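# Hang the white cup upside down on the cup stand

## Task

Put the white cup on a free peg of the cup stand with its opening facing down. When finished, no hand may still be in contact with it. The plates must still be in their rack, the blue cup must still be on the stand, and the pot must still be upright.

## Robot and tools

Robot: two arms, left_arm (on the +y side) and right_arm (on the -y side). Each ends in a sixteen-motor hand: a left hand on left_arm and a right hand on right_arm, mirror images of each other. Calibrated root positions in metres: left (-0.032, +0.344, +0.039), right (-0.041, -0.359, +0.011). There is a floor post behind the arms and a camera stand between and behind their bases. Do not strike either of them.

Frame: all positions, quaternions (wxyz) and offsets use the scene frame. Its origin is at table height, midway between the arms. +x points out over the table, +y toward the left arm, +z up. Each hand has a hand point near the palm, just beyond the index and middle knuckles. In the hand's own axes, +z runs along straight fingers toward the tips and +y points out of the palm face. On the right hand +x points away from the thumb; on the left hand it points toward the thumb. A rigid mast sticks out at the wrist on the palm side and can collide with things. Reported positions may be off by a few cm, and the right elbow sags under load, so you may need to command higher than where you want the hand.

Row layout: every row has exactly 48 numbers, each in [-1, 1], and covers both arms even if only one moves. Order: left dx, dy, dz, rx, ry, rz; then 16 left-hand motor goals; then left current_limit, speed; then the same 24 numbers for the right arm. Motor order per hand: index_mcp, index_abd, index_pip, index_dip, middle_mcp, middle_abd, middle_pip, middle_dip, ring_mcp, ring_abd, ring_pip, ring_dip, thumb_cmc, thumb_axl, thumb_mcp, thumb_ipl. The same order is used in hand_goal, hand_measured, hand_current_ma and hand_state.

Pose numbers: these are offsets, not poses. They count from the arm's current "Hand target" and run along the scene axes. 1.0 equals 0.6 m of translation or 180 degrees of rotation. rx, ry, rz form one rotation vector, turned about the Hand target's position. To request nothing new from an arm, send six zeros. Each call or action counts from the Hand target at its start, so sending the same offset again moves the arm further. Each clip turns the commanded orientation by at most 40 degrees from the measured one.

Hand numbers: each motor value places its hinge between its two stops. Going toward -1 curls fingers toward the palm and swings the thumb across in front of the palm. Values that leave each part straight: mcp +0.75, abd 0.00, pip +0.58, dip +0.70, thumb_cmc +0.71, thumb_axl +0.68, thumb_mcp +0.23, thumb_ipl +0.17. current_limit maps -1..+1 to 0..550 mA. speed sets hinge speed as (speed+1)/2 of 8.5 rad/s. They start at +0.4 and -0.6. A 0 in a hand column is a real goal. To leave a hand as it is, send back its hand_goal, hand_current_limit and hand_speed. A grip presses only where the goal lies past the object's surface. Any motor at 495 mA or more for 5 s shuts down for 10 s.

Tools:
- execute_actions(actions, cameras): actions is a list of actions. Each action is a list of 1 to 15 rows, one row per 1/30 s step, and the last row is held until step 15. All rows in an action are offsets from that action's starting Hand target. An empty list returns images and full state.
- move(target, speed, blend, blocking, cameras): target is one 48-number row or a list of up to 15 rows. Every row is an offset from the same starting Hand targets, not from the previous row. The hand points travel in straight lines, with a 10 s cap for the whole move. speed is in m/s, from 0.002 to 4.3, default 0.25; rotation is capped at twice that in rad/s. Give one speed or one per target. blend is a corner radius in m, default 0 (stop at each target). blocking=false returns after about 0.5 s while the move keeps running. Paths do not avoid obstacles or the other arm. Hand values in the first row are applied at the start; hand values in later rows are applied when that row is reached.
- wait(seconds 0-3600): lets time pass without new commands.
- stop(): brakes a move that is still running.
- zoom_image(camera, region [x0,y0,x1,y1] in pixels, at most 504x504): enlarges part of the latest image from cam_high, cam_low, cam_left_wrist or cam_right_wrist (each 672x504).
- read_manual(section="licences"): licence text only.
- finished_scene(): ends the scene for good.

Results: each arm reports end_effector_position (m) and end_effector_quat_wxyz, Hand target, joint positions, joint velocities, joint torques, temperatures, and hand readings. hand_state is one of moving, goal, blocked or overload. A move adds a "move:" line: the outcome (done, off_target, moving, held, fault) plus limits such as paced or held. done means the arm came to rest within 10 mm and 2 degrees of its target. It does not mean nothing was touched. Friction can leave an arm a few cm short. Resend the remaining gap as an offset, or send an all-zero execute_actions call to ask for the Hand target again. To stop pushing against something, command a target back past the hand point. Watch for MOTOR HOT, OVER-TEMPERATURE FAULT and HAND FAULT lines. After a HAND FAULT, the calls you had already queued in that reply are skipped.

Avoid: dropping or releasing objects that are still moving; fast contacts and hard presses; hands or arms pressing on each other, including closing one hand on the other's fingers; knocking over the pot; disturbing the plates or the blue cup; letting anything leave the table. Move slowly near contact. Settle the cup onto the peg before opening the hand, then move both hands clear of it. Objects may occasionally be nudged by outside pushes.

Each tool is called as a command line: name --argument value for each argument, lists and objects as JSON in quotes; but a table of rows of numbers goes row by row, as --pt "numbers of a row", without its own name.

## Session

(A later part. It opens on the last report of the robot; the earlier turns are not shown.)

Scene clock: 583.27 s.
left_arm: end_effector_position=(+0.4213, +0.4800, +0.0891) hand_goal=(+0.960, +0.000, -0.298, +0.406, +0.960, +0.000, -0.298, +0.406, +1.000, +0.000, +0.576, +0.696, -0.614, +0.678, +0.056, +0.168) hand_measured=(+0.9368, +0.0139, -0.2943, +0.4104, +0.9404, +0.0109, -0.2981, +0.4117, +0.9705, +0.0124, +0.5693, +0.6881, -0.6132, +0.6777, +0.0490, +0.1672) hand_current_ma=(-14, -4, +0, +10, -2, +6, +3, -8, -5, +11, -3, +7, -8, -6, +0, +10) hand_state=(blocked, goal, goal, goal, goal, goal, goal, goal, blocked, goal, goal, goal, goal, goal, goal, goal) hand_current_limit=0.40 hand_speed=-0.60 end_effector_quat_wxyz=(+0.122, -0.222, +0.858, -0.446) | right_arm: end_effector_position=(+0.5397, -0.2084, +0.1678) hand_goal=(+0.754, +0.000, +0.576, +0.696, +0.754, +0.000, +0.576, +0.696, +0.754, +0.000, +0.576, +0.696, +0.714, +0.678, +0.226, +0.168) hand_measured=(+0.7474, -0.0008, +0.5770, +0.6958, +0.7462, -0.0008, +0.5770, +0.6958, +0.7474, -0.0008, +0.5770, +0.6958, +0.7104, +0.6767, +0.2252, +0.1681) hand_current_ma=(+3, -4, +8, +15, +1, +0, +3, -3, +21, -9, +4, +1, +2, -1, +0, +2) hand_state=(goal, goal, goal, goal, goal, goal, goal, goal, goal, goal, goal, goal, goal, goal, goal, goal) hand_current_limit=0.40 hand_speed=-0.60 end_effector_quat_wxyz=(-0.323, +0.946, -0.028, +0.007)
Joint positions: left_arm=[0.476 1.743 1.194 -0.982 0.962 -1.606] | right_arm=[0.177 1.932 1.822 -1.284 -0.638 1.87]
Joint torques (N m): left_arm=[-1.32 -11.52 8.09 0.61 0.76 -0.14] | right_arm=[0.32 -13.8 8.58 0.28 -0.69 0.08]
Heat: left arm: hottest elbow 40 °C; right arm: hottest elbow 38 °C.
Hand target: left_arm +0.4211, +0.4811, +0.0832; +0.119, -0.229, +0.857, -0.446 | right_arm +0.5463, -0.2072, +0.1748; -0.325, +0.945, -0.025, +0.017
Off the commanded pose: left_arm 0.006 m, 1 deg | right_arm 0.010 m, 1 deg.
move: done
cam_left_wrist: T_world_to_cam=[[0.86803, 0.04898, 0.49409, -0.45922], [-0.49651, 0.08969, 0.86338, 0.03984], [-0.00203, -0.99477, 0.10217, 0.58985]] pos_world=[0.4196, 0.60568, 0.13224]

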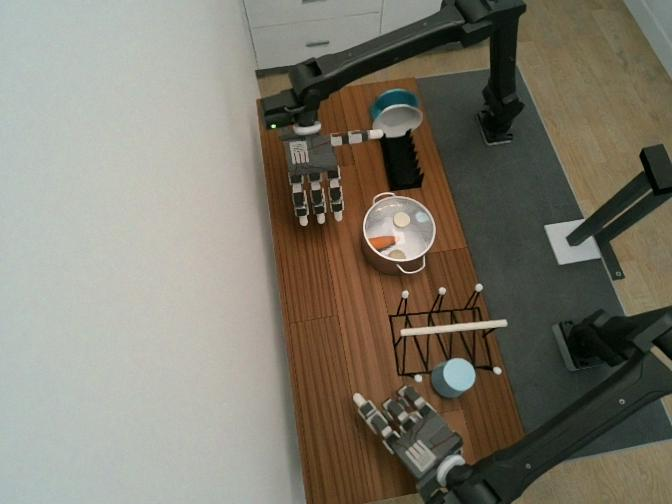

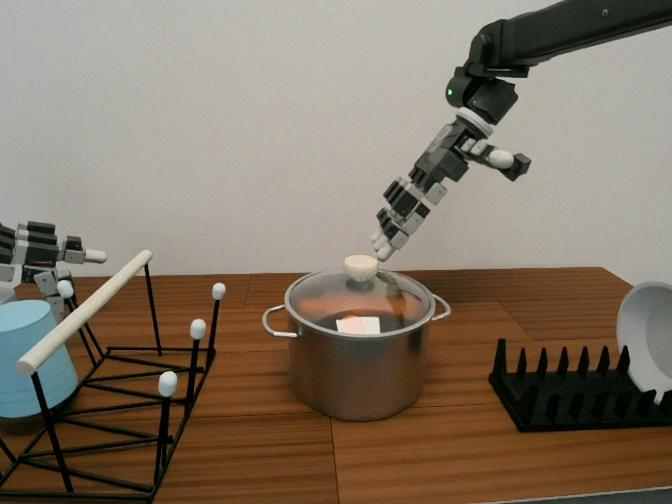

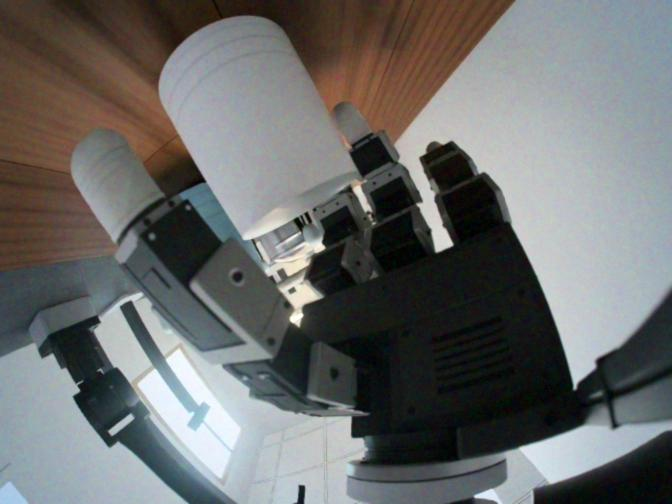

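move --target '[0, 0, 0, 0, 0, 0, 0.753, 0, -0.299, 0.406, 0.753, 0, -0.299, 0.406, 1.0, 0, 0.576, 0.696, -0.614, 0.677, -0.16, 0.168, -0.2, -0.92, 0,0,0,0,0,0, 0.754, 0, 0.576, 0.696, 0.754, 0, 0.576, 0.696, 0.754, 0, 0.576, 0.696, 0.714, 0.678, 0.226, 0.168, 0.4, -0.6]' --cameras '["cam_high", "cam_left_wrist"]'

zoom_image --camera "cam_left_wrist" --region '[60, 0, 480, 300]'

Scene clock: 601.67 s.
left_arm: end_effector_position=(+0.4213, +0.4800, +0.0891) hand_goal=(+0.754, +0.000, -0.298, +0.406, +0.754, +0.000, -0.298, +0.406, +1.000, +0.000, +0.576, +0.696, -0.614, +0.678, -0.160, +0.168) hand_measured=(+0.7523, +0.0139, -0.2866, +0.4117, +0.7378, +0.0095, -0.2968, +0.4104, +0.9717, +0.0124, +0.5680, +0.6869, -0.6132, +0.6777, -0.1538, +0.1681) hand_current_ma=(-6, -2, +6, +8, +2, +7, +3, -3, -10, +8, -5, +8, -5, -10, +5, +12) hand_state=(goal, goal, goal, goal, goal, goal, goal, goal, blocked, goal, goal, goal, goal, goal, goal, goal) hand_current_limit=-0.20 hand_speed=-0.92 end_effector_quat_wxyz=(+0.122, -0.223, +0.858, -0.446) | right_arm: end_effector_position=(+0.5397, -0.2084, +0.1678) hand_goal=(+0.754, +0.000, +0.576, +0.696, +0.754, +0.000, +0.576, +0.696, +0.754, +0.000, +0.576, +0.696, +0.714, +0.678, +0.226, +0.168) hand_measured=(+0.7474, -0.0008, +0.5757, +0.6958, +0.7462, +0.0007, +0.5770, +0.6958, +0.7474, +0.0007, +0.5757, +0.6958, +0.7104, +0.6767, +0.2242, +0.1672) hand_current_ma=(-10, +9, +13, +5, +9, -12, -13, -4, +9, -9, +11, +13, -4, +0, -2, +18) hand_state=(goal, goal, goal, goal, goal, goal, goal, goal, goal, goal, goal, goal, goal, goal, goal, goal) hand_current_limit=0.40 hand_speed=-0.60 end_effector_quat_wxyz=(-0.323, +0.946, -0.028, +0.007)
Joint positions: left_arm=[0.476 1.743 1.194 -0.982 0.962 -1.607] | right_arm=[0.177 1.932 1.822 -1.284 -0.638 1.87]
Joint torques (N m): left_arm=[-1.32 -11.58 8.09 0.53 0.76 -0.13] | right_arm=[0.38 -14.27 8.61 0.31 -0.65 0.06]
Heat: left arm: hottest elbow 40 °C; right arm: hottest elbow 38 °C.
Hand target: left_arm +0.4212, +0.4811, +0.0831; +0.119, -0.229, +0.857, -0.446 | right_arm +0.5463, -0.2072, +0.1748; -0.325, +0.945, -0.025, +0.017
Off the commanded pose: left_arm 0.006 m, 1 deg | right_arm 0.010 m, 1 deg.
move: done
cam_left_wrist: T_world_to_cam=[[0.86809, 0.04936, 0.49395, -0.45946], [-0.4964, 0.08958, 0.86346, 0.03985], [-0.00162, -0.99475, 0.10227, 0.58966]] pos_world=[0.4196, 0.60568, 0.13224]

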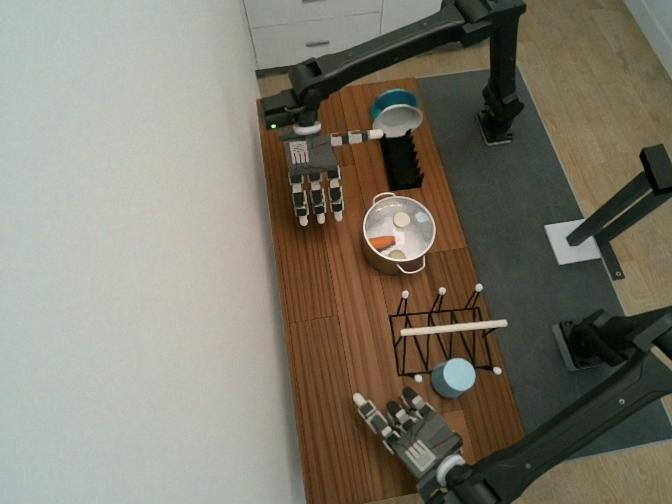

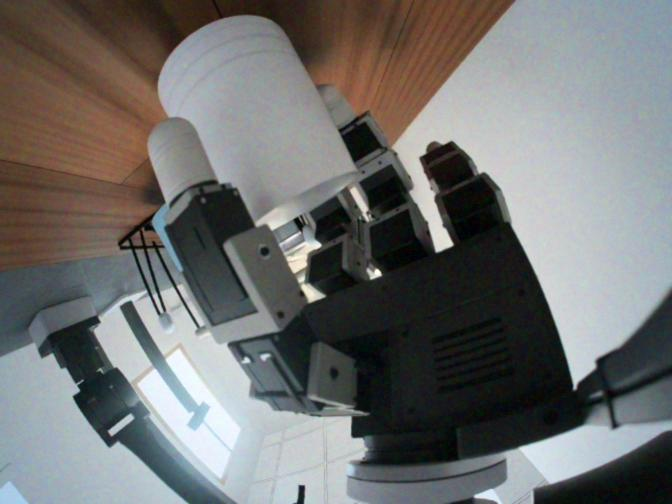

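Scaled by 1.200 from the camera's image (finer frame: 960x720).

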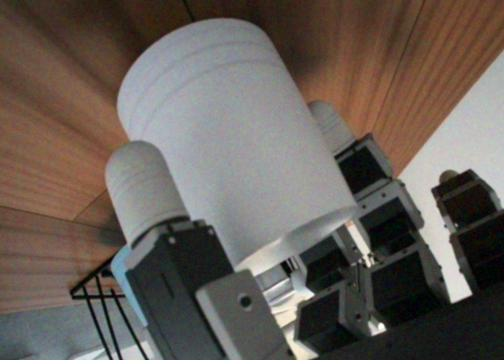

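move --target '[0, 0, 0, 0, 0, 0, 0.67, 0, -0.299, 0.406, 0.67, 0, -0.299, 0.406, 1.0, 0, 0.576, 0.696, -0.614, 0.677, -0.28, 0.168, -0.2, -0.92, 0,0,0,0,0,0, 0.754, 0, 0.576, 0.696, 0.754, 0, 0.576, 0.696, 0.754, 0, 0.576, 0.696, 0.714, 0.678, 0.226, 0.168, 0.4, -0.6]' --cameras '["cam_high", "cam_left_wrist"]'

zoom_image --camera "cam_left_wrist" --region '[60, 0, 480, 300]'

Scene clock: 622.27 s.
left_arm: end_effector_position=(+0.4212, +0.4800, +0.0892) hand_goal=(+0.670, +0.000, -0.298, +0.406, +0.670, +0.000, -0.298, +0.406, +1.000, +0.000, +0.576, +0.696, -0.614, +0.678, -0.280, +0.168) hand_measured=(+0.7113, +0.0139, -0.2853, +0.4117, +0.6570, +0.0109, -0.2943, +0.4117, +0.9717, +0.0124, +0.5680, +0.6881, -0.6145, +0.6767, -0.2063, +0.1767) hand_current_ma=(+3, -2, +10, +7, +1, +7, +1, -1, -8, +5, -3, +5, -8, -4, +43, +12) hand_state=(blocked, goal, goal, goal, goal, goal, goal, goal, blocked, goal, goal, goal, goal, goal, moving, goal) hand_current_limit=-0.20 hand_speed=-0.92 end_effector_quat_wxyz=(+0.122, -0.223, +0.858, -0.447) | right_arm: end_effector_position=(+0.5397, -0.2084, +0.1678) hand_goal=(+0.754, +0.000, +0.576, +0.696, +0.754, +0.000, +0.576, +0.696, +0.754, +0.000, +0.576, +0.696, +0.714, +0.678, +0.226, +0.168) hand_measured=(+0.7474, +0.0007, +0.5770, +0.6958, +0.7462, +0.0007, +0.5770, +0.6958, +0.7474, -0.0008, +0.5757, +0.6958, +0.7092, +0.6777, +0.2242, +0.1672) hand_current_ma=(-9, -6, +4, +5, +4, -1, +7, +3, +4, -3, +13, +6, +7, -8, -11, +20) hand_state=(goal, goal, goal, goal, goal, goal, goal, goal, goal, goal, goal, goal, goal, goal, goal, goal) hand_current_limit=0.40 hand_speed=-0.60 end_effector_quat_wxyz=(-0.323, +0.946, -0.028, +0.007)
Joint positions: left_arm=[0.476 1.743 1.194 -0.982 0.962 -1.608] | right_arm=[0.177 1.932 1.822 -1.284 -0.638 1.87]
Joint torques (N m): left_arm=[-1.32 -11.58 8.09 0.54 0.76 -0.12] | right_arm=[-0.03 -13.98 8.68 0.18 -0.67 0.05]
Heat: left arm: hottest elbow 40 °C; right arm: hottest elbow 38 °C.
Hand target: left_arm +0.4212, +0.4811, +0.0831; +0.119, -0.229, +0.857, -0.446 | right_arm +0.5463, -0.2072, +0.1748; -0.325, +0.945, -0.025, +0.017
Off the commanded pose: left_arm 0.006 m, 1 deg | right_arm 0.010 m, 1 deg.
move: done
cam_left_wrist: T_world_to_cam=[[0.86846, 0.05016, 0.49321, -0.45986], [-0.49575, 0.08971, 0.86382, 0.03949], [-0.00092, -0.9947, 0.10278, 0.58917]] pos_world=[0.41949, 0.60558, 0.13214]

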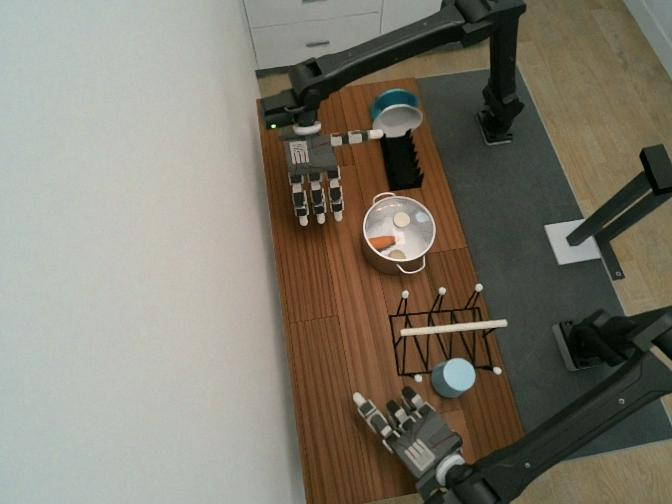

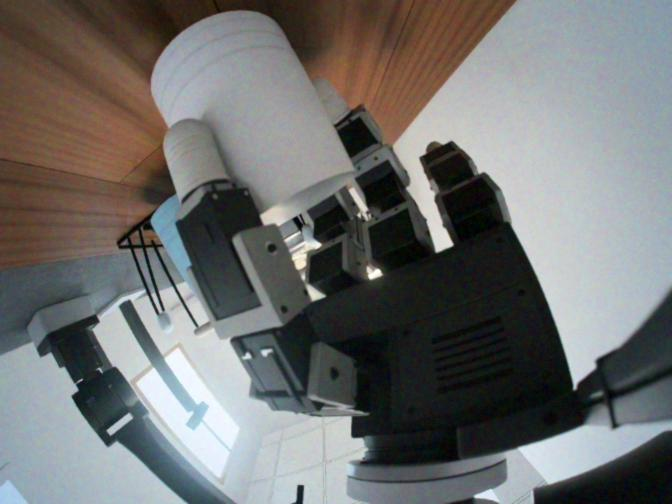

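Scaled by 1.200 from the camera's image (finer frame: 960x720).

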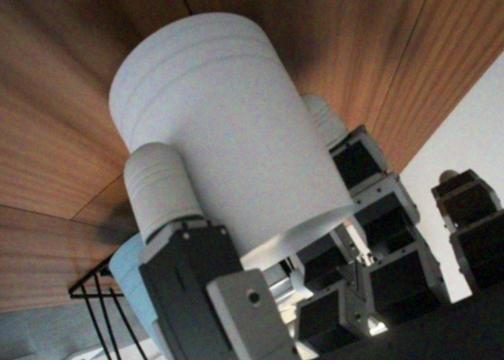

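wait --seconds 1.0 --cameras '["cam_left_wrist"]'

Scene clock: 634.77 s.
left_arm: end_effector_position=(+0.4212, +0.4800, +0.0892) hand_goal=(+0.670, +0.000, -0.298, +0.406, +0.670, +0.000, -0.298, +0.406, +1.000, +0.000, +0.576, +0.696, -0.614, +0.678, -0.280, +0.168) hand_measured=(+0.7113, +0.0139, -0.2853, +0.4117, +0.6570, +0.0095, -0.2943, +0.4117, +0.9717, +0.0124, +0.5693, +0.6881, -0.6145, +0.6777, -0.2063, +0.1776) hand_current_ma=(+5, -4, +7, +6, +3, +8, +3, -5, -9, +8, +0, +4, -9, -6, +43, +11) hand_state=(blocked, goal, goal, goal, goal, goal, goal, goal, blocked, goal, goal, goal, goal, goal, blocked, goal) hand_current_limit=-0.20 hand_speed=-0.92 end_effector_quat_wxyz=(+0.122, -0.223, +0.858, -0.447) | right_arm: end_effector_position=(+0.5397, -0.2084, +0.1678) hand_goal=(+0.754, +0.000, +0.576, +0.696, +0.754, +0.000, +0.576, +0.696, +0.754, +0.000, +0.576, +0.696, +0.714, +0.678, +0.226, +0.168) hand_measured=(+0.7462, +0.0007, +0.5770, +0.6958, +0.7474, -0.0008, +0.5770, +0.6971, +0.7462, -0.0008, +0.5770, +0.6958, +0.7092, +0.6777, +0.2242, +0.1681) hand_current_ma=(-10, -1, -3, +2, -2, -7, +7, +4, -2, -11, +3, +8, +4, -6, +8, +5) hand_state=(goal, goal, goal, goal, goal, goal, goal, goal, goal, goal, goal, goal, goal, goal, goal, goal) hand_current_limit=0.40 hand_speed=-0.60 end_effector_quat_wxyz=(-0.323, +0.946, -0.028, +0.007)
Joint positions: left_arm=[0.476 1.743 1.194 -0.982 0.962 -1.608] | right_arm=[0.177 1.932 1.822 -1.284 -0.638 1.87]
Joint torques (N m): left_arm=[-1.26 -11.58 8.09 0.54 0.76 -0.12] | right_arm=[0.32 -13.74 8.57 0.23 -0.63 0.12]
Heat: left arm: hottest elbow 39 °C; right arm: hottest elbow 38 °C.
Hand target: left_arm +0.4212, +0.4811, +0.0831; +0.119, -0.229, +0.857, -0.446 | right_arm +0.5463, -0.2072, +0.1748; -0.325, +0.945, -0.025, +0.017
Off the commanded pose: left_arm 0.006 m, 1 deg | right_arm 0.010 m, 1 deg.
wait: 1.00 s; at rest from the start
cam_left_wrist: T_world_to_cam=[[0.86846, 0.05016, 0.49321, -0.45986], [-0.49575, 0.08971, 0.86382, 0.03949], [-0.00092, -0.9947, 0.10278, 0.58917]] pos_world=[0.41949, 0.60558, 0.13214]

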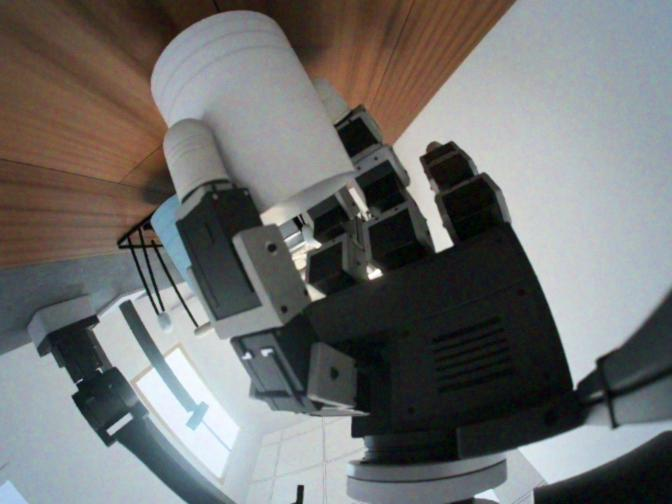

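move --target '[0, 0, 0, 0, 0, 0, 0.62, 0, -0.299, 0.406, 0.57, 0, -0.299, 0.406, 1.0, 0, 0.576, 0.696, -0.614, 0.677, -0.36, 0.168, -0.2, -0.92, 0,0,0,0,0,0, 0.754, 0, 0.576, 0.696, 0.754, 0, 0.576, 0.696, 0.754, 0, 0.576, 0.696, 0.714, 0.678, 0.226, 0.168, 0.4, -0.6]' --cameras '["cam_low", "cam_left_wrist"]'

zoom_image --camera "cam_left_wrist" --region '[60, 0, 480, 300]'

Scene clock: 647.20 s.
left_arm: end_effector_position=(+0.4212, +0.4799, +0.0892) hand_goal=(+0.620, +0.000, -0.298, +0.406, +0.570, +0.000, -0.298, +0.406, +1.000, +0.000, +0.576, +0.696, -0.614, +0.678, -0.360, +0.168) hand_measured=(+0.7052, +0.0139, -0.2776, +0.4117, +0.6437, -0.0008, -0.2814, +0.4117, +0.9705, +0.0124, +0.5680, +0.6881, -0.6132, +0.6777, -0.2172, +0.1967) hand_current_ma=(+34, -3, +13, +6, +36, +3, +6, -3, -10, +1, +1, +4, -9, -2, +109, +15) hand_state=(blocked, goal, blocked, goal, blocked, goal, goal, goal, blocked, goal, goal, goal, goal, goal, blocked, blocked) hand_current_limit=-0.20 hand_speed=-0.92 end_effector_quat_wxyz=(+0.122, -0.223, +0.858, -0.447) | right_arm: end_effector_position=(+0.5397, -0.2084, +0.1678) hand_goal=(+0.754, +0.000, +0.576, +0.696, +0.754, +0.000, +0.576, +0.696, +0.754, +0.000, +0.576, +0.696, +0.714, +0.678, +0.226, +0.168) hand_measured=(+0.7474, -0.0008, +0.5770, +0.6958, +0.7474, +0.0007, +0.5770, +0.6958, +0.7474, +0.0007, +0.5770, +0.6958, +0.7092, +0.6777, +0.2242, +0.1681) hand_current_ma=(-5, -16, +14, +6, -3, -12, +6, +2, +2, -7, +7, +6, +3, -15, +1, +5) hand_state=(goal, goal, goal, goal, goal, goal, goal, goal, goal, goal, goal, goal, goal, goal, goal, goal) hand_current_limit=0.40 hand_speed=-0.60 end_effector_quat_wxyz=(-0.323, +0.946, -0.028, +0.007)
Joint positions: left_arm=[0.476 1.743 1.194 -0.982 0.962 -1.609] | right_arm=[0.177 1.932 1.822 -1.284 -0.638 1.87]
Joint torques (N m): left_arm=[-1.26 -11.52 8.09 0.53 0.75 -0.12] | right_arm=[-0.21 -14.21 8.57 0.18 -0.63 0.07]
Heat: left arm: hottest elbow 39 °C; right arm: hottest elbow 38 °C.
Hand target: left_arm +0.4212, +0.4811, +0.0832; +0.119, -0.229, +0.857, -0.446 | right_arm +0.5463, -0.2072, +0.1748; -0.325, +0.945, -0.025, +0.017
Off the commanded pose: left_arm 0.006 m, 1 deg | right_arm 0.010 m, 1 deg.
move: done
cam_left_wrist: T_world_to_cam=[[0.86854, 0.05066, 0.49303, -0.46017], [-0.49563, 0.09, 0.86386, 0.03926], [-0.00062, -0.99465, 0.10328, 0.58895]] pos_world=[0.41949, 0.60558, 0.13214]

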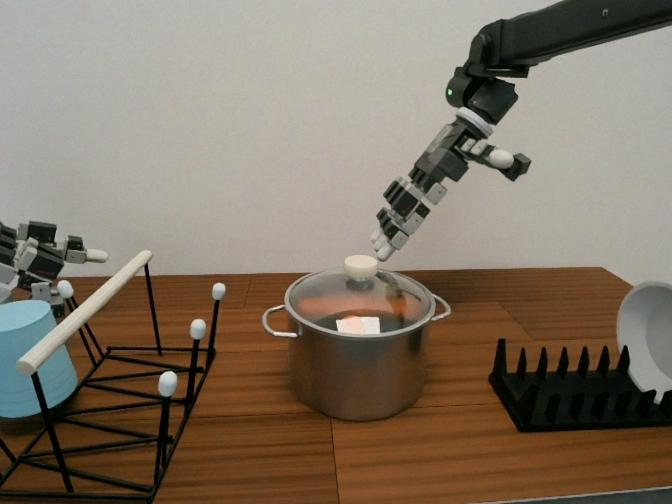

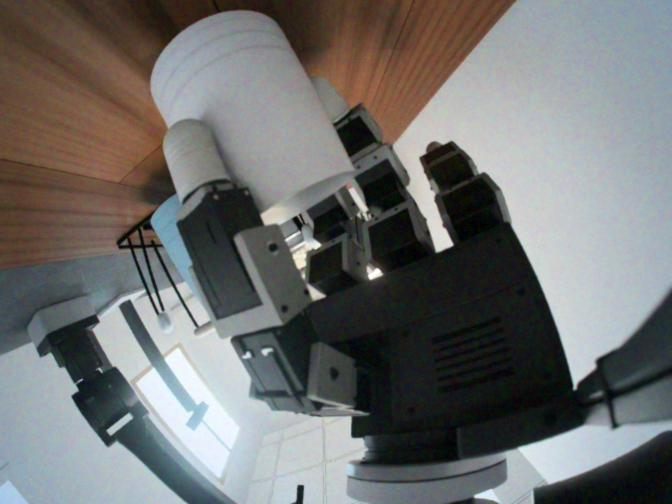

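Scaled by 1.200 from the camera's image (finer frame: 960x720).

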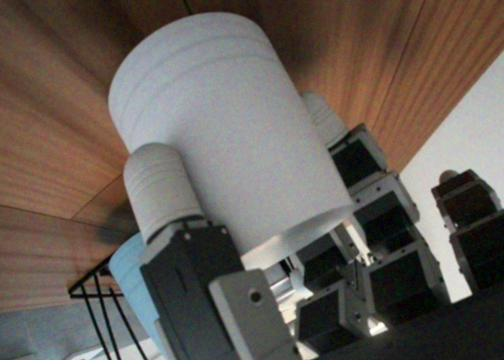

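move --target '[0, 0, 0, 0, 0, 0, 0.54, 0, -0.34, 0.38, 0.49, 0, -0.34, 0.38, 1.0, 0, 0.576, 0.696, -0.614, 0.677, -0.48, 0.10, 0.2, -0.92, 0,0,0,0,0,0, 0.754, 0, 0.576, 0.696, 0.754, 0, 0.576, 0.696, 0.754, 0, 0.576, 0.696, 0.714, 0.678, 0.226, 0.168, 0.4, -0.6]' --cameras '["cam_left_wrist"]'

Scene clock: 655.57 s.
left_arm: end_effector_position=(+0.4212, +0.4798, +0.0892) hand_goal=(+0.540, +0.000, -0.340, +0.380, +0.490, +0.000, -0.340, +0.380, +1.000, +0.000, +0.576, +0.696, -0.614, +0.678, -0.480, +0.100) hand_measured=(+0.7016, +0.0153, -0.2763, +0.4117, +0.6365, -0.0008, -0.2802, +0.4117, +0.9717, +0.0124, +0.5680, +0.6881, -0.6107, +0.6820, -0.2162, +0.1986) hand_current_ma=(+87, -3, +30, +18, +90, +5, +24, +3, -8, +9, -3, +7, -8, -3, +257, +71) hand_state=(blocked, goal, blocked, blocked, blocked, goal, blocked, blocked, blocked, goal, goal, goal, goal, goal, moving, blocked) hand_current_limit=0.20 hand_speed=-0.92 end_effector_quat_wxyz=(+0.122, -0.223, +0.858, -0.447) | right_arm: end_effector_position=(+0.5397, -0.2084, +0.1678) hand_goal=(+0.754, +0.000, +0.576, +0.696, +0.754, +0.000, +0.576, +0.696, +0.754, +0.000, +0.576, +0.696, +0.714, +0.678, +0.226, +0.168) hand_measured=(+0.7474, -0.0008, +0.5770, +0.6971, +0.7474, +0.0007, +0.5770, +0.6958, +0.7474, +0.0007, +0.5770, +0.6971, +0.7104, +0.6767, +0.2242, +0.1672) hand_current_ma=(-4, -7, +3, +8, +8, -8, +1, -5, +6, +4, +1, +19, -1, -8, +2, +1) hand_state=(goal, goal, goal, goal, goal, goal, goal, goal, goal, goal, goal, goal, goal, goal, goal, goal) hand_current_limit=0.40 hand_speed=-0.60 end_effector_quat_wxyz=(-0.323, +0.946, -0.028, +0.007)
Joint positions: left_arm=[0.476 1.743 1.194 -0.982 0.963 -1.609] | right_arm=[0.177 1.932 1.822 -1.284 -0.638 1.87]
Joint torques (N m): left_arm=[-1.32 -11.52 8.09 0.54 0.74 -0.12] | right_arm=[-0.32 -13.86 8.69 0.23 -0.65 0.09]
Heat: left arm: hottest elbow 39 °C; right arm: hottest elbow 38 °C.
Hand target: left_arm +0.4212, +0.4811, +0.0832; +0.119, -0.229, +0.857, -0.446 | right_arm +0.5463, -0.2072, +0.1748; -0.325, +0.945, -0.025, +0.017
Off the commanded pose: left_arm 0.006 m, 1 deg | right_arm 0.010 m, 1 deg.
move: done
cam_left_wrist: T_world_to_cam=[[0.86841, 0.05074, 0.49325, -0.46019], [-0.49585, 0.0903, 0.8637, 0.03921], [-0.00072, -0.99462, 0.10357, 0.58883]] pos_world=[0.41949, 0.60548, 0.13214]

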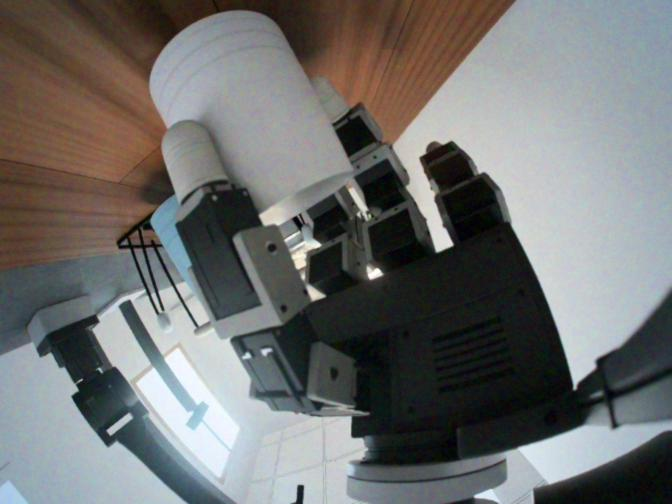

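move --target '[0, 0, 0.05, 0, 0, 0, 0.54, 0, -0.34, 0.38, 0.49, 0, -0.34, 0.38, 1.0, 0, 0.576, 0.696, -0.614, 0.677, -0.48, 0.10, 0.2, -0.92, 0,0,0,0,0,0, 0.754, 0, 0.576, 0.696, 0.754, 0, 0.576, 0.696, 0.754, 0, 0.576, 0.696, 0.714, 0.678, 0.226, 0.168, 0.4, -0.6]' --cameras '["cam_low", "cam_left_wrist"]' --speed 0.06

Scene clock: 666.33 s.
left_arm: end_effector_position=(+0.4113, +0.4747, +0.0955) hand_goal=(+0.540, +0.000, -0.340, +0.380, +0.490, +0.000, -0.340, +0.380, +1.000, +0.000, +0.576, +0.696, -0.614, +0.678, -0.480, +0.100) hand_measured=(+0.6835, +0.0153, -0.2686, +0.4117, +0.6100, -0.0213, -0.2789, +0.4129, +0.9717, +0.0124, +0.5693, +0.6881, -0.6007, +0.6820, -0.2162, +0.1976) hand_current_ma=(+76, +1, +31, +13, +64, +4, +19, +1, -10, +5, -3, +3, -4, +0, +278, +69) hand_state=(blocked, goal, blocked, blocked, blocked, blocked, blocked, blocked, blocked, goal, goal, goal, goal, goal, blocked, blocked) hand_current_limit=0.20 hand_speed=-0.92 end_effector_quat_wxyz=(+0.106, -0.232, +0.856, -0.450) | right_arm: end_effector_position=(+0.5397, -0.2084, +0.1678) hand_goal=(+0.754, +0.000, +0.576, +0.696, +0.754, +0.000, +0.576, +0.696, +0.754, +0.000, +0.576, +0.696, +0.714, +0.678, +0.226, +0.168) hand_measured=(+0.7474, +0.0007, +0.5770, +0.6958, +0.7474, -0.0008, +0.5770, +0.6958, +0.7474, +0.0007, +0.5770, +0.6958, +0.7092, +0.6777, +0.2242, +0.1672) hand_current_ma=(+0, -2, +4, -3, +5, -10, +7, -11, +13, -3, +0, +6, +3, -15, -19, +8) hand_state=(goal, goal, goal, goal, goal, goal, goal, goal, goal, goal, goal, goal, goal, goal, goal, goal) hand_current_limit=0.40 hand_speed=-0.60 end_effector_quat_wxyz=(-0.323, +0.946, -0.028, +0.007)
Joint positions: left_arm=[0.476 1.73 1.194 -1.032 0.962 -1.609] | right_arm=[0.177 1.932 1.822 -1.284 -0.638 1.87]
Joint torques (N m): left_arm=[-1.32 -13.57 10.92 -0.59 0.78 -0.13] | right_arm=[-0.09 -13.8 8.44 0.29 -0.64 0.07]
Heat: left arm: hottest elbow 39 °C; right arm: hottest elbow 38 °C.
Hand target: left_arm +0.4212, +0.4811, +0.1131; +0.119, -0.229, +0.857, -0.446 | right_arm +0.5463, -0.2072, +0.1748; -0.325, +0.945, -0.025, +0.017
Off the commanded pose: left_arm 0.021 m, 2 deg | right_arm 0.010 m, 1 deg.
move: off_target (left_arm)
cam_left_wrist: T_world_to_cam=[[0.8846, 0.05883, 0.46263, -0.46199], [-0.46634, 0.10494, 0.87836, 0.00883], [0.00312, -0.99274, 0.12026, 0.57908]] pos_world=[0.41099, 0.60112, 0.13633]

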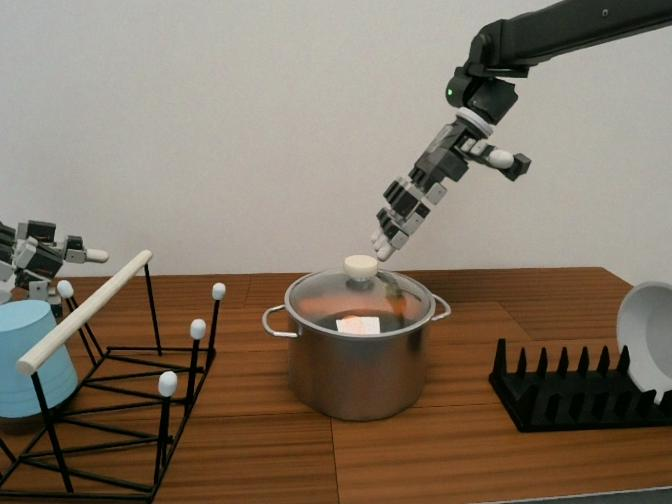

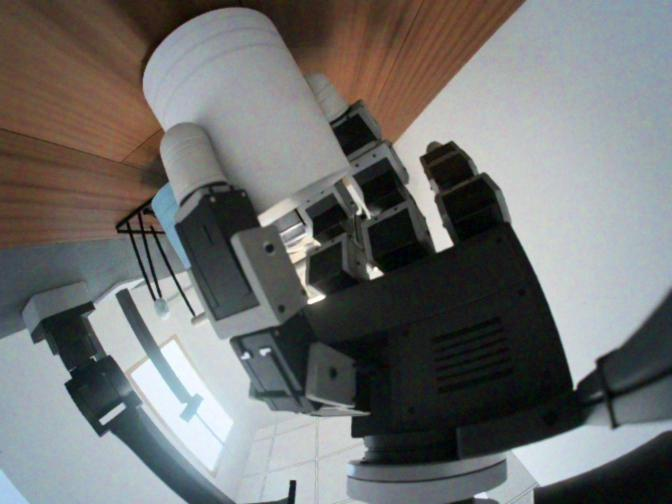

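move --target '[0, 0, 0.06, 0, 0, 0, 0.54, 0, -0.34, 0.38, 0.49, 0, -0.34, 0.38, 1.0, 0, 0.576, 0.696, -0.614, 0.677, -0.48, 0.10, 0.2, -0.92, 0,0,0,0,0,0, 0.754, 0, 0.576, 0.696, 0.754, 0, 0.576, 0.696, 0.754, 0, 0.576, 0.696, 0.714, 0.678, 0.226, 0.168, 0.4, -0.6]' --cameras '["cam_low", "cam_high", "cam_left_wrist"]' --speed 0.1

zoom_image --camera "cam_left_wrist" --region '[60, 0, 480, 300]'

Scene clock: 679.20 s.
left_arm: end_effector_position=(+0.4091, +0.4737, +0.1310) hand_goal=(+0.540, +0.000, -0.340, +0.380, +0.490, +0.000, -0.340, +0.380, +1.000, +0.000, +0.576, +0.696, -0.614, +0.678, -0.480, +0.100) hand_measured=(+0.6835, +0.0139, -0.2686, +0.4117, +0.6112, -0.0213, -0.2776, +0.4117, +0.9717, +0.0124, +0.5693, +0.6881, -0.6019, +0.6809, -0.2162, +0.1976) hand_current_ma=(+77, -6, +31, +14, +67, +5, +25, +7, -4, +5, +0, +4, -10, +2, +272, +73) hand_state=(blocked, goal, blocked, blocked, blocked, blocked, blocked, blocked, blocked, goal, goal, goal, goal, goal, blocked, blocked) hand_current_limit=0.20 hand_speed=-0.92 end_effector_quat_wxyz=(+0.105, -0.232, +0.856, -0.450) | right_arm: end_effector_position=(+0.5397, -0.2084, +0.1678) hand_goal=(+0.754, +0.000, +0.576, +0.696, +0.754, +0.000, +0.576, +0.696, +0.754, +0.000, +0.576, +0.696, +0.714, +0.678, +0.226, +0.168) hand_measured=(+0.7474, +0.0007, +0.5770, +0.6958, +0.7474, -0.0008, +0.5757, +0.6958, +0.7474, +0.0007, +0.5770, +0.6971, +0.7092, +0.6777, +0.2242, +0.1681) hand_current_ma=(-1, -7, +4, +13, +5, -1, +8, +0, +10, +1, +6, +19, -5, -8, -9, +13) hand_state=(goal, goal, goal, goal, goal, goal, goal, goal, goal, goal, goal, goal, goal, goal, goal, goal) hand_current_limit=0.40 hand_speed=-0.60 end_effector_quat_wxyz=(-0.323, +0.946, -0.028, +0.007)
Joint positions: left_arm=[0.476 1.682 1.234 -1.122 0.961 -1.609] | right_arm=[0.177 1.932 1.822 -1.284 -0.638 1.87]
Joint torques (N m): left_arm=[-1.32 -12.69 12.16 -0.59 0.81 -0.13] | right_arm=[-0.03 -14.39 8.62 0.4 -0.66 0.07]
Heat: left arm: hottest elbow 40 °C; right arm: hottest elbow 38 °C.
Hand target: left_arm +0.4211, +0.4810, +0.1490; +0.119, -0.229, +0.857, -0.446 | right_arm +0.5463, -0.2072, +0.1748; -0.325, +0.945, -0.025, +0.017
Off the commanded pose: left_arm 0.023 m, 2 deg | right_arm 0.010 m, 1 deg.
move: off_target (left_arm)
cam_left_wrist: T_world_to_cam=[[0.88569, 0.05907, 0.46051, -0.47662], [-0.46427, 0.1053, 0.87941, -0.02451], [0.00345, -0.99268, 0.12069, 0.57349]] pos_world=[0.40878, 0.60002, 0.17183]
Images, in order (width x height): cam_high 672x504, cam_low 672x504, cam_left_wrist 672x504.

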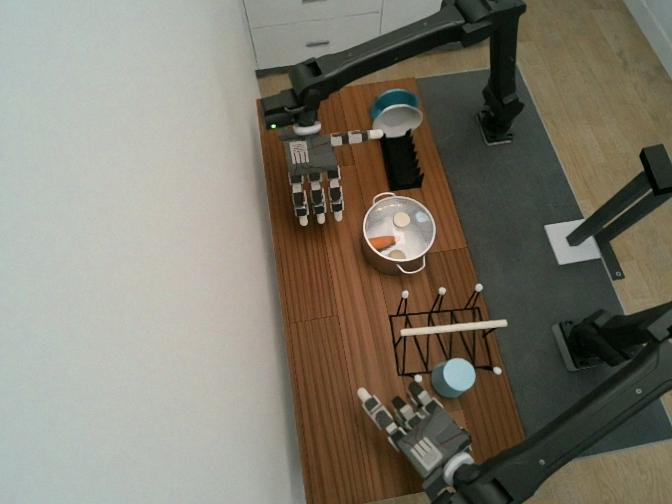

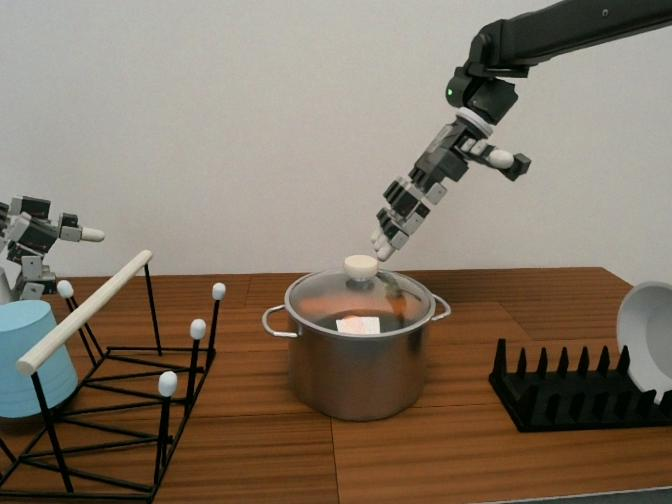

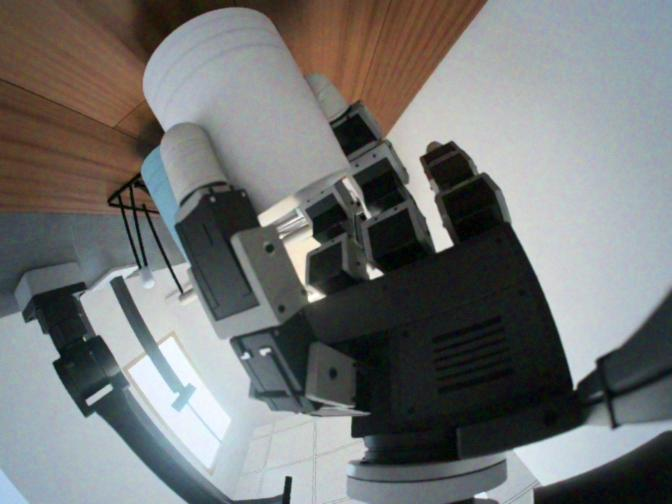

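Scaled by 1.200 from the camera's image (finer frame: 960x720).

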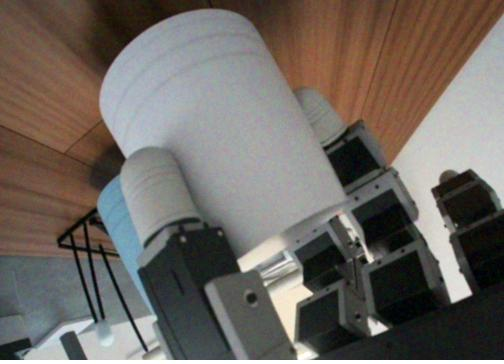

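move --pt "0 0.04 -0.03 0 0 0 0.54 0 -0.34 0.38 0.49 0 -0.34 0.38 1.0 0 0.576 0.696 -0.614 0.677 -0.48 0.10 0.2 -0.92 0 0 0 0 0 0 0.754 0 0.576 0.696 0.754 0 0.576 0.696 0.754 0 0.576 0.696 0.714 0.678 0.226 0.168 0.4 -0.6" --pt "0 0.04 -0.108 0 0 0 0.54 0 -0.34 0.38 0.49 0 -0.34 0.38 1.0 0 0.576 0.696 -0.614 0.677 -0.48 0.10 0.2 -0.92 0 0 0 0 0 0 0.754 0 0.576 0.696 0.754 0 0.576 0.696 0.754 0 0.576 0.696 0.714 0.678 0.226 0.168 0.4 -0.6" --cameras '["cam_left_wrist"]' --speed '[0.1, 0.04]'

Scene clock: 939.93 s.
left_arm: end_effector_position=(+0.4213, +0.5033, +0.0948) hand_goal=(+0.540, +0.000, -0.340, +0.380, +0.490, +0.000, -0.340, +0.380, +1.000, +0.000, +0.576, +0.696, -0.614, +0.678, -0.480, +0.100) hand_measured=(+0.6823, +0.0153, -0.2686, +0.4117, +0.6075, -0.0213, -0.2776, +0.4117, +0.9717, +0.0036, +0.5680, +0.6881, -0.6007, +0.6809, -0.2152, +0.1986) hand_current_ma=(+73, +0, +36, +18, +65, +7, +24, +6, -11, +5, -4, +5, -5, -3, +282, +78) hand_state=(blocked, goal, blocked, blocked, blocked, blocked, blocked, blocked, blocked, goal, goal, goal, goal, goal, blocked, blocked) hand_current_limit=0.20 hand_speed=-0.92 end_effector_quat_wxyz=(+0.120, -0.231, +0.856, -0.446) | right_arm: end_effector_position=(+0.5397, -0.2084, +0.1678) hand_goal=(+0.754, +0.000, +0.576, +0.696, +0.754, +0.000, +0.576, +0.696, +0.754, +0.000, +0.576, +0.696, +0.714, +0.678, +0.226, +0.168) hand_measured=(+0.7474, +0.0007, +0.5770, +0.6971, +0.7462, +0.0007, +0.5770, +0.6958, +0.7474, +0.0007, +0.5770, +0.6958, +0.7104, +0.6777, +0.2242, +0.1672) hand_current_ma=(-18, -4, +0, -6, +12, -12, +14, +4, +3, -10, +5, +4, +9, -11, -11, -5) hand_state=(goal, goal, goal, goal, goal, goal, goal, goal, goal, goal, goal, goal, goal, goal, goal, goal) hand_current_limit=0.40 hand_speed=-0.60 end_effector_quat_wxyz=(-0.323, +0.946, -0.028, +0.007)
Joint positions: left_arm=[0.517 1.772 1.253 -1.064 0.96 -1.558] | right_arm=[0.177 1.932 1.822 -1.284 -0.638 1.87]
Joint torques (N m): left_arm=[-1.2 -11.58 7.75 0.53 0.86 0.1] | right_arm=[-0.03 -13.98 8.62 0.23 -0.65 0.05]
Heat: left arm: hottest elbow 46 °C; right arm: hottest elbow 39 °C.
Hand target: left_arm +0.4212, +0.5051, +0.0843; +0.119, -0.229, +0.857, -0.446 | right_arm +0.5463, -0.2072, +0.1748; -0.325, +0.945, -0.025, +0.017
Off the commanded pose: left_arm 0.011 m, 0 deg | right_arm 0.010 m, 1 deg.
move: off_target (left_arm)
cam_left_wrist: T_world_to_cam=[[0.87316, 0.0623, 0.48343, -0.47102], [-0.48727, 0.08637, 0.86897, 0.03014], [0.01238, -0.99431, 0.10577, 0.60577]] pos_world=[0.41846, 0.62907, 0.13743]

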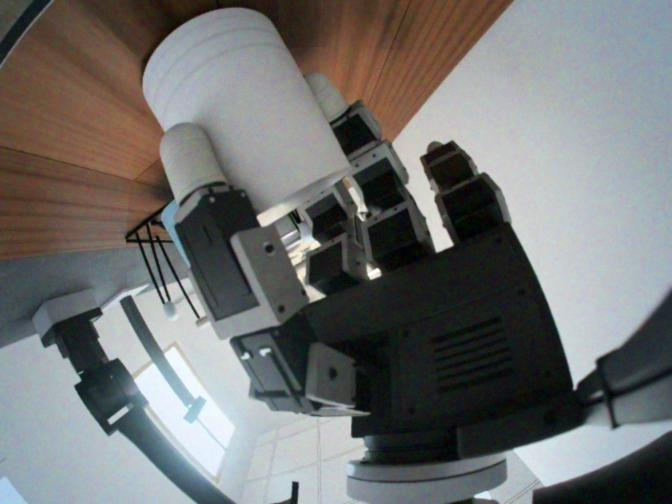

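move --target '[0, 0, -0.008, 0, 0, 0, 0.54, 0, -0.34, 0.38, 0.49, 0, -0.34, 0.38, 1.0, 0, 0.576, 0.696, -0.614, 0.677, -0.48, 0.10, 0.2, -0.92, 0,0,0,0,0,0, 0.754, 0, 0.576, 0.696, 0.754, 0, 0.576, 0.696, 0.754, 0, 0.576, 0.696, 0.714, 0.678, 0.226, 0.168, 0.4, -0.6]' --cameras '["cam_left_wrist"]' --speed 0.04

Scene clock: 950.27 s.
left_arm: end_effector_position=(+0.4218, +0.5037, +0.0942) hand_goal=(+0.540, +0.000, -0.340, +0.380, +0.490, +0.000, -0.340, +0.380, +1.000, +0.000, +0.576, +0.696, -0.614, +0.678, -0.480, +0.100) hand_measured=(+0.6823, +0.0139, -0.2686, +0.4117, +0.6051, -0.0213, -0.2789, +0.4117, +0.9717, +0.0036, +0.5693, +0.6869, -0.5981, +0.6820, -0.2152, +0.1996) hand_current_ma=(+72, +2, +34, +14, +64, +1, +25, +3, -4, +4, +1, +6, -6, -5, +279, +78) hand_state=(blocked, goal, blocked, blocked, blocked, blocked, blocked, blocked, blocked, goal, goal, goal, goal, goal, blocked, blocked) hand_current_limit=0.20 hand_speed=-0.92 end_effector_quat_wxyz=(+0.121, -0.230, +0.857, -0.445) | right_arm: end_effector_position=(+0.5397, -0.2084, +0.1678) hand_goal=(+0.754, +0.000, +0.576, +0.696, +0.754, +0.000, +0.576, +0.696, +0.754, +0.000, +0.576, +0.696, +0.714, +0.678, +0.226, +0.168) hand_measured=(+0.7474, -0.0008, +0.5770, +0.6958, +0.7474, -0.0008, +0.5757, +0.6958, +0.7474, +0.0007, +0.5770, +0.6958, +0.7104, +0.6777, +0.2242, +0.1681) hand_current_ma=(-20, -4, +5, +10, +23, -4, +15, -6, +14, -7, -17, +14, -6, -8, +0, +11) hand_state=(goal, goal, goal, goal, goal, goal, goal, goal, goal, goal, goal, goal, goal, goal, goal, goal) hand_current_limit=0.40 hand_speed=-0.60 end_effector_quat_wxyz=(-0.323, +0.946, -0.028, +0.007)
Joint positions: left_arm=[0.517 1.772 1.251 -1.058 0.96 -1.558] | right_arm=[0.177 1.932 1.822 -1.284 -0.638 1.87]
Joint torques (N m): left_arm=[-1.2 -11.11 7.46 0.92 0.86 0.1] | right_arm=[-0.15 -13.86 8.58 0.36 -0.63 0.1]
Heat: left arm: hottest elbow 44 °C; right arm: hottest elbow 40 °C.
Hand target: left_arm +0.4211, +0.5051, +0.0795; +0.119, -0.229, +0.857, -0.446 | right_arm +0.5463, -0.2072, +0.1748; -0.325, +0.945, -0.025, +0.017
Off the commanded pose: left_arm 0.015 m, 0 deg | right_arm 0.010 m, 1 deg.
move: off_target (left_arm)
cam_left_wrist: T_world_to_cam=[[0.87157, 0.06135, 0.48642, -0.47034], [-0.49013, 0.08465, 0.86753, 0.03315], [0.01205, -0.99452, 0.10384, 0.60655]] pos_world=[0.41887, 0.62928, 0.13703]

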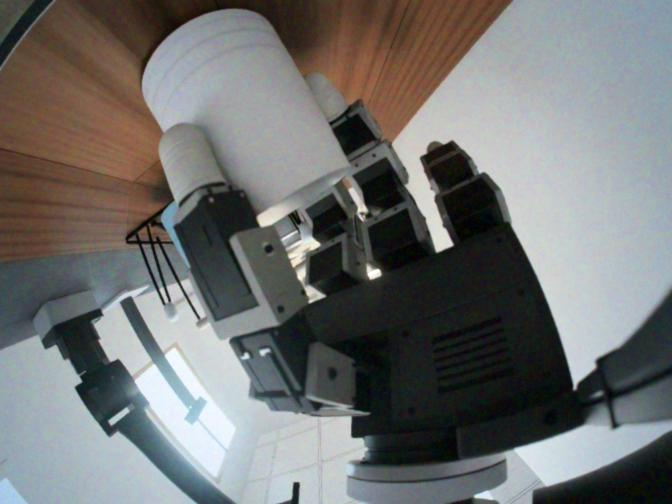

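move --pt "0 0 0.012 0 0 0 0.66 0 -0.30 0.406 0.60 0 -0.30 0.406 1.0 0 0.576 0.696 -0.614 0.677 -0.24 0.168 0.0 -0.92 0 0 0 0 0 0 0.754 0 0.576 0.696 0.754 0 0.576 0.696 0.754 0 0.576 0.696 0.714 0.678 0.226 0.168 0.4 -0.6" --pt "0 0 0.012 0 0 0 0.86 0 -0.30 0.406 0.86 0 -0.30 0.406 1.0 0 0.576 0.696 -0.614 0.677 0.056 0.168 0.0 -0.9 0 0 0 0 0 0 0.754 0 0.576 0.696 0.754 0 0.576 0.696 0.754 0 0.576 0.696 0.714 0.678 0.226 0.168 0.4 -0.6" --cameras '["cam_left_wrist"]' --speed 0.04

Scene clock: 968.73 s.
left_arm: end_effector_position=(+0.4219, +0.5037, +0.0942) hand_goal=(+0.860, +0.000, -0.300, +0.406, +0.860, +0.000, -0.300, +0.406, +1.000, +0.000, +0.576, +0.696, -0.614, +0.678, +0.056, +0.168) hand_measured=(+0.7945, +0.0153, -0.2879, +0.4129, +0.8065, -0.0213, -0.2879, +0.4129, +0.9705, +0.0036, +0.5680, +0.6881, -0.6044, +0.6809, +0.0391, +0.1700) hand_current_ma=(-35, -2, +10, +7, -10, +6, +5, -3, -9, +11, +1, +4, -8, -6, -3, +8) hand_state=(blocked, goal, goal, goal, blocked, blocked, goal, goal, blocked, goal, goal, goal, goal, goal, goal, goal) hand_current_limit=0.00 hand_speed=-0.90 end_effector_quat_wxyz=(+0.122, -0.230, +0.857, -0.445) | right_arm: end_effector_position=(+0.5397, -0.2084, +0.1678) hand_goal=(+0.754, +0.000, +0.576, +0.696, +0.754, +0.000, +0.576, +0.696, +0.754, +0.000, +0.576, +0.696, +0.714, +0.678, +0.226, +0.168) hand_measured=(+0.7474, -0.0008, +0.5770, +0.6958, +0.7462, +0.0007, +0.5770, +0.6958, +0.7474, -0.0008, +0.5770, +0.6958, +0.7092, +0.6777, +0.2242, +0.1681) hand_current_ma=(-16, -16, +6, +4, +13, -1, +7, -3, +27, -10, +1, +11, +4, -9, -2, +4) hand_state=(goal, goal, goal, goal, goal, goal, goal, goal, goal, goal, goal, goal, goal, goal, goal, goal) hand_current_limit=0.40 hand_speed=-0.60 end_effector_quat_wxyz=(-0.323, +0.946, -0.028, +0.007)
Joint positions: left_arm=[0.517 1.772 1.251 -1.058 0.96 -1.558] | right_arm=[0.177 1.932 1.822 -1.284 -0.638 1.87]
Joint torques (N m): left_arm=[-1.2 -11.81 8.1 0.03 0.86 0.09] | right_arm=[0.5 -14.45 8.73 0.23 -0.61 0.07]
Heat: left arm: hottest elbow 42 °C; right arm: hottest elbow 40 °C.
Hand target: left_arm +0.4212, +0.5051, +0.0867; +0.119, -0.229, +0.857, -0.446 | right_arm +0.5463, -0.2072, +0.1748; -0.325, +0.945, -0.025, +0.017
Off the commanded pose: left_arm 0.008 m, 0 deg | right_arm 0.010 m, 1 deg.
move: done
cam_left_wrist: T_world_to_cam=[[0.87139, 0.06128, 0.48675, -0.47041], [-0.49045, 0.08445, 0.86737, 0.03339], [0.01205, -0.99454, 0.10364, 0.60668]] pos_world=[0.41897, 0.62938, 0.13713]

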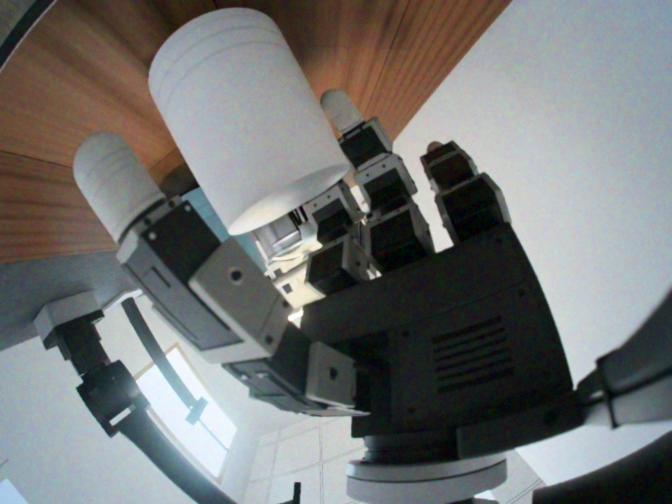

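move --pt "0 0 0.2 0 0 0 0.86 0 -0.30 0.406 0.86 0 -0.30 0.406 1.0 0 0.576 0.696 -0.614 0.677 0.056 0.168 0.0 -0.9 0 0 0 0 0 0 0.754 0 0.576 0.696 0.754 0 0.576 0.696 0.754 0 0.576 0.696 0.714 0.678 0.226 0.168 0.4 -0.6" --pt "0 0.0 0.2 -0.0756 -0.0352 -0.0553 0.616 0 -0.08 0.696 0.616 0 -0.08 0.696 1.0 0 0.576 0.696 -0.614 0.677 -0.02 0.297 0.2 -0.8 0 0 0 0 0 0 0.754 0 0.576 0.696 0.754 0 0.576 0.696 0.754 0 0.576 0.696 0.714 0.678 0.226 0.168 0.4 -0.6" --cameras '["cam_high", "cam_left_wrist"]' --speed '[0.12, 0.2]'

zoom_image --camera "cam_left_wrist" --region '[60, 0, 480, 300]'

zoom_image --camera "cam_high" --region '[350, 330, 500, 480]'

Scene clock: 1012.27 s.
left_arm: end_effector_position=(+0.4115, +0.4943, +0.1982) hand_goal=(+0.616, +0.000, -0.080, +0.696, +0.616, +0.000, -0.080, +0.696, +1.000, +0.000, +0.576, +0.696, -0.614, +0.678, -0.020, +0.298) hand_measured=(+0.5919, +0.0124, -0.0967, +0.6894, +0.5943, -0.0213, -0.0941, +0.6881, +0.9717, +0.0007, +0.5693, +0.6881, -0.6094, +0.6809, -0.0153, +0.2901) hand_current_ma=(-11, +0, +4, +1, +0, +5, +1, -1, -8, +0, -6, +6, -5, -5, +2, +8) hand_state=(blocked, goal, goal, goal, blocked, blocked, goal, goal, blocked, goal, goal, goal, goal, goal, goal, goal) hand_current_limit=0.20 hand_speed=-0.80 end_effector_quat_wxyz=(+0.108, -0.168, +0.813, -0.547) | right_arm: end_effector_position=(+0.5397, -0.2084, +0.1678) hand_goal=(+0.754, +0.000, +0.576, +0.696, +0.754, +0.000, +0.576, +0.696, +0.754, +0.000, +0.576, +0.696, +0.714, +0.678, +0.226, +0.168) hand_measured=(+0.7474, +0.0007, +0.5770, +0.6958, +0.7474, +0.0007, +0.5770, +0.6958, +0.7474, -0.0008, +0.5770, +0.6958, +0.7092, +0.6767, +0.2242, +0.1681) hand_current_ma=(-28, -4, -1, +1, +13, -6, +17, -2, +10, -6, -6, +7, +2, -14, +7, +7) hand_state=(goal, goal, goal, goal, goal, goal, goal, goal, goal, goal, goal, goal, goal, goal, goal, goal) hand_current_limit=0.40 hand_speed=-0.60 end_effector_quat_wxyz=(-0.323, +0.946, -0.028, +0.007)
Joint positions: left_arm=[0.574 1.78 1.47 -1.696 1.14 -1.106] | right_arm=[0.177 1.932 1.822 -1.284 -0.638 1.87]
Joint torques (N m): left_arm=[-0.79 -12.28 11.97 -1.44 0.98 0.11] | right_arm=[0.44 -14.1 8.49 0.25 -0.65 0.07]
Heat: left arm: hottest elbow 41 °C; right arm: hottest elbow 40 °C.
Hand target: left_arm +0.4212, +0.5050, +0.2066; +0.099, -0.142, +0.807, -0.565 | right_arm +0.5463, -0.2072, +0.1748; -0.325, +0.945, -0.025, +0.017
Off the commanded pose: left_arm 0.017 m, 4 deg | right_arm 0.010 m, 1 deg.
joint sent to its limit (left arm) — joint 4 (wrist pitch), lower limit. The joint targets are off in orientation, not in position.
move: off_target (left_arm); target 2's new numbers were sent with left_arm's hand 0.017 m and 4 deg from that target
cam_left_wrist: T_world_to_cam=[[0.8324, 0.06218, 0.55068, -0.50842], [-0.53957, 0.31759, 0.77975, -0.13877], [-0.1264, -0.94619, 0.29791, 0.58122]] pos_world=[0.4218, 0.62562, 0.21503]

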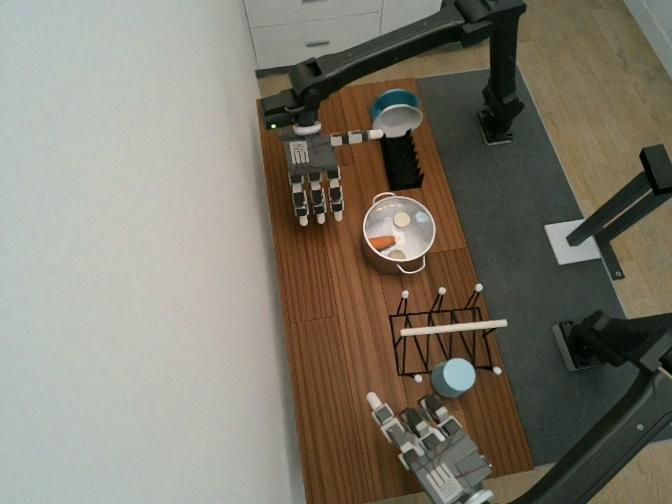

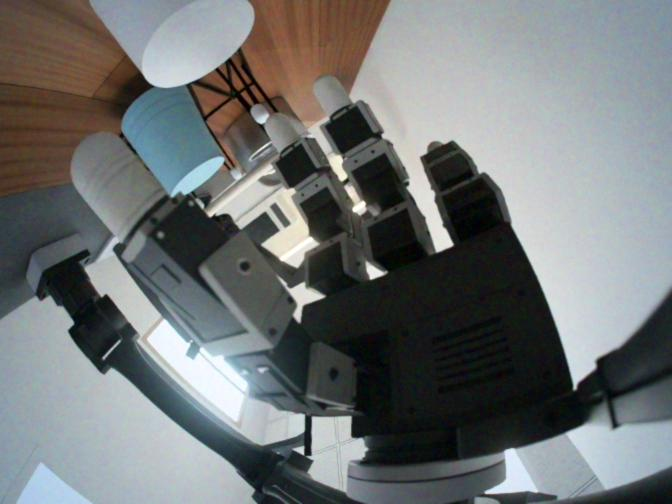

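Scaled by 1.200 from the camera's image (finer frame: 960x720).

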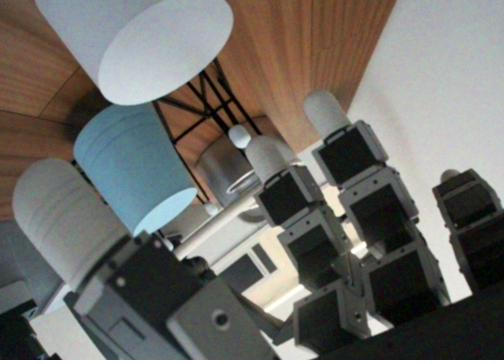

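Scaled by 3.360.

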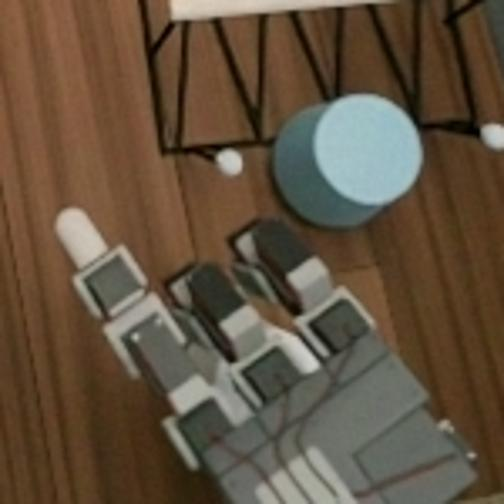

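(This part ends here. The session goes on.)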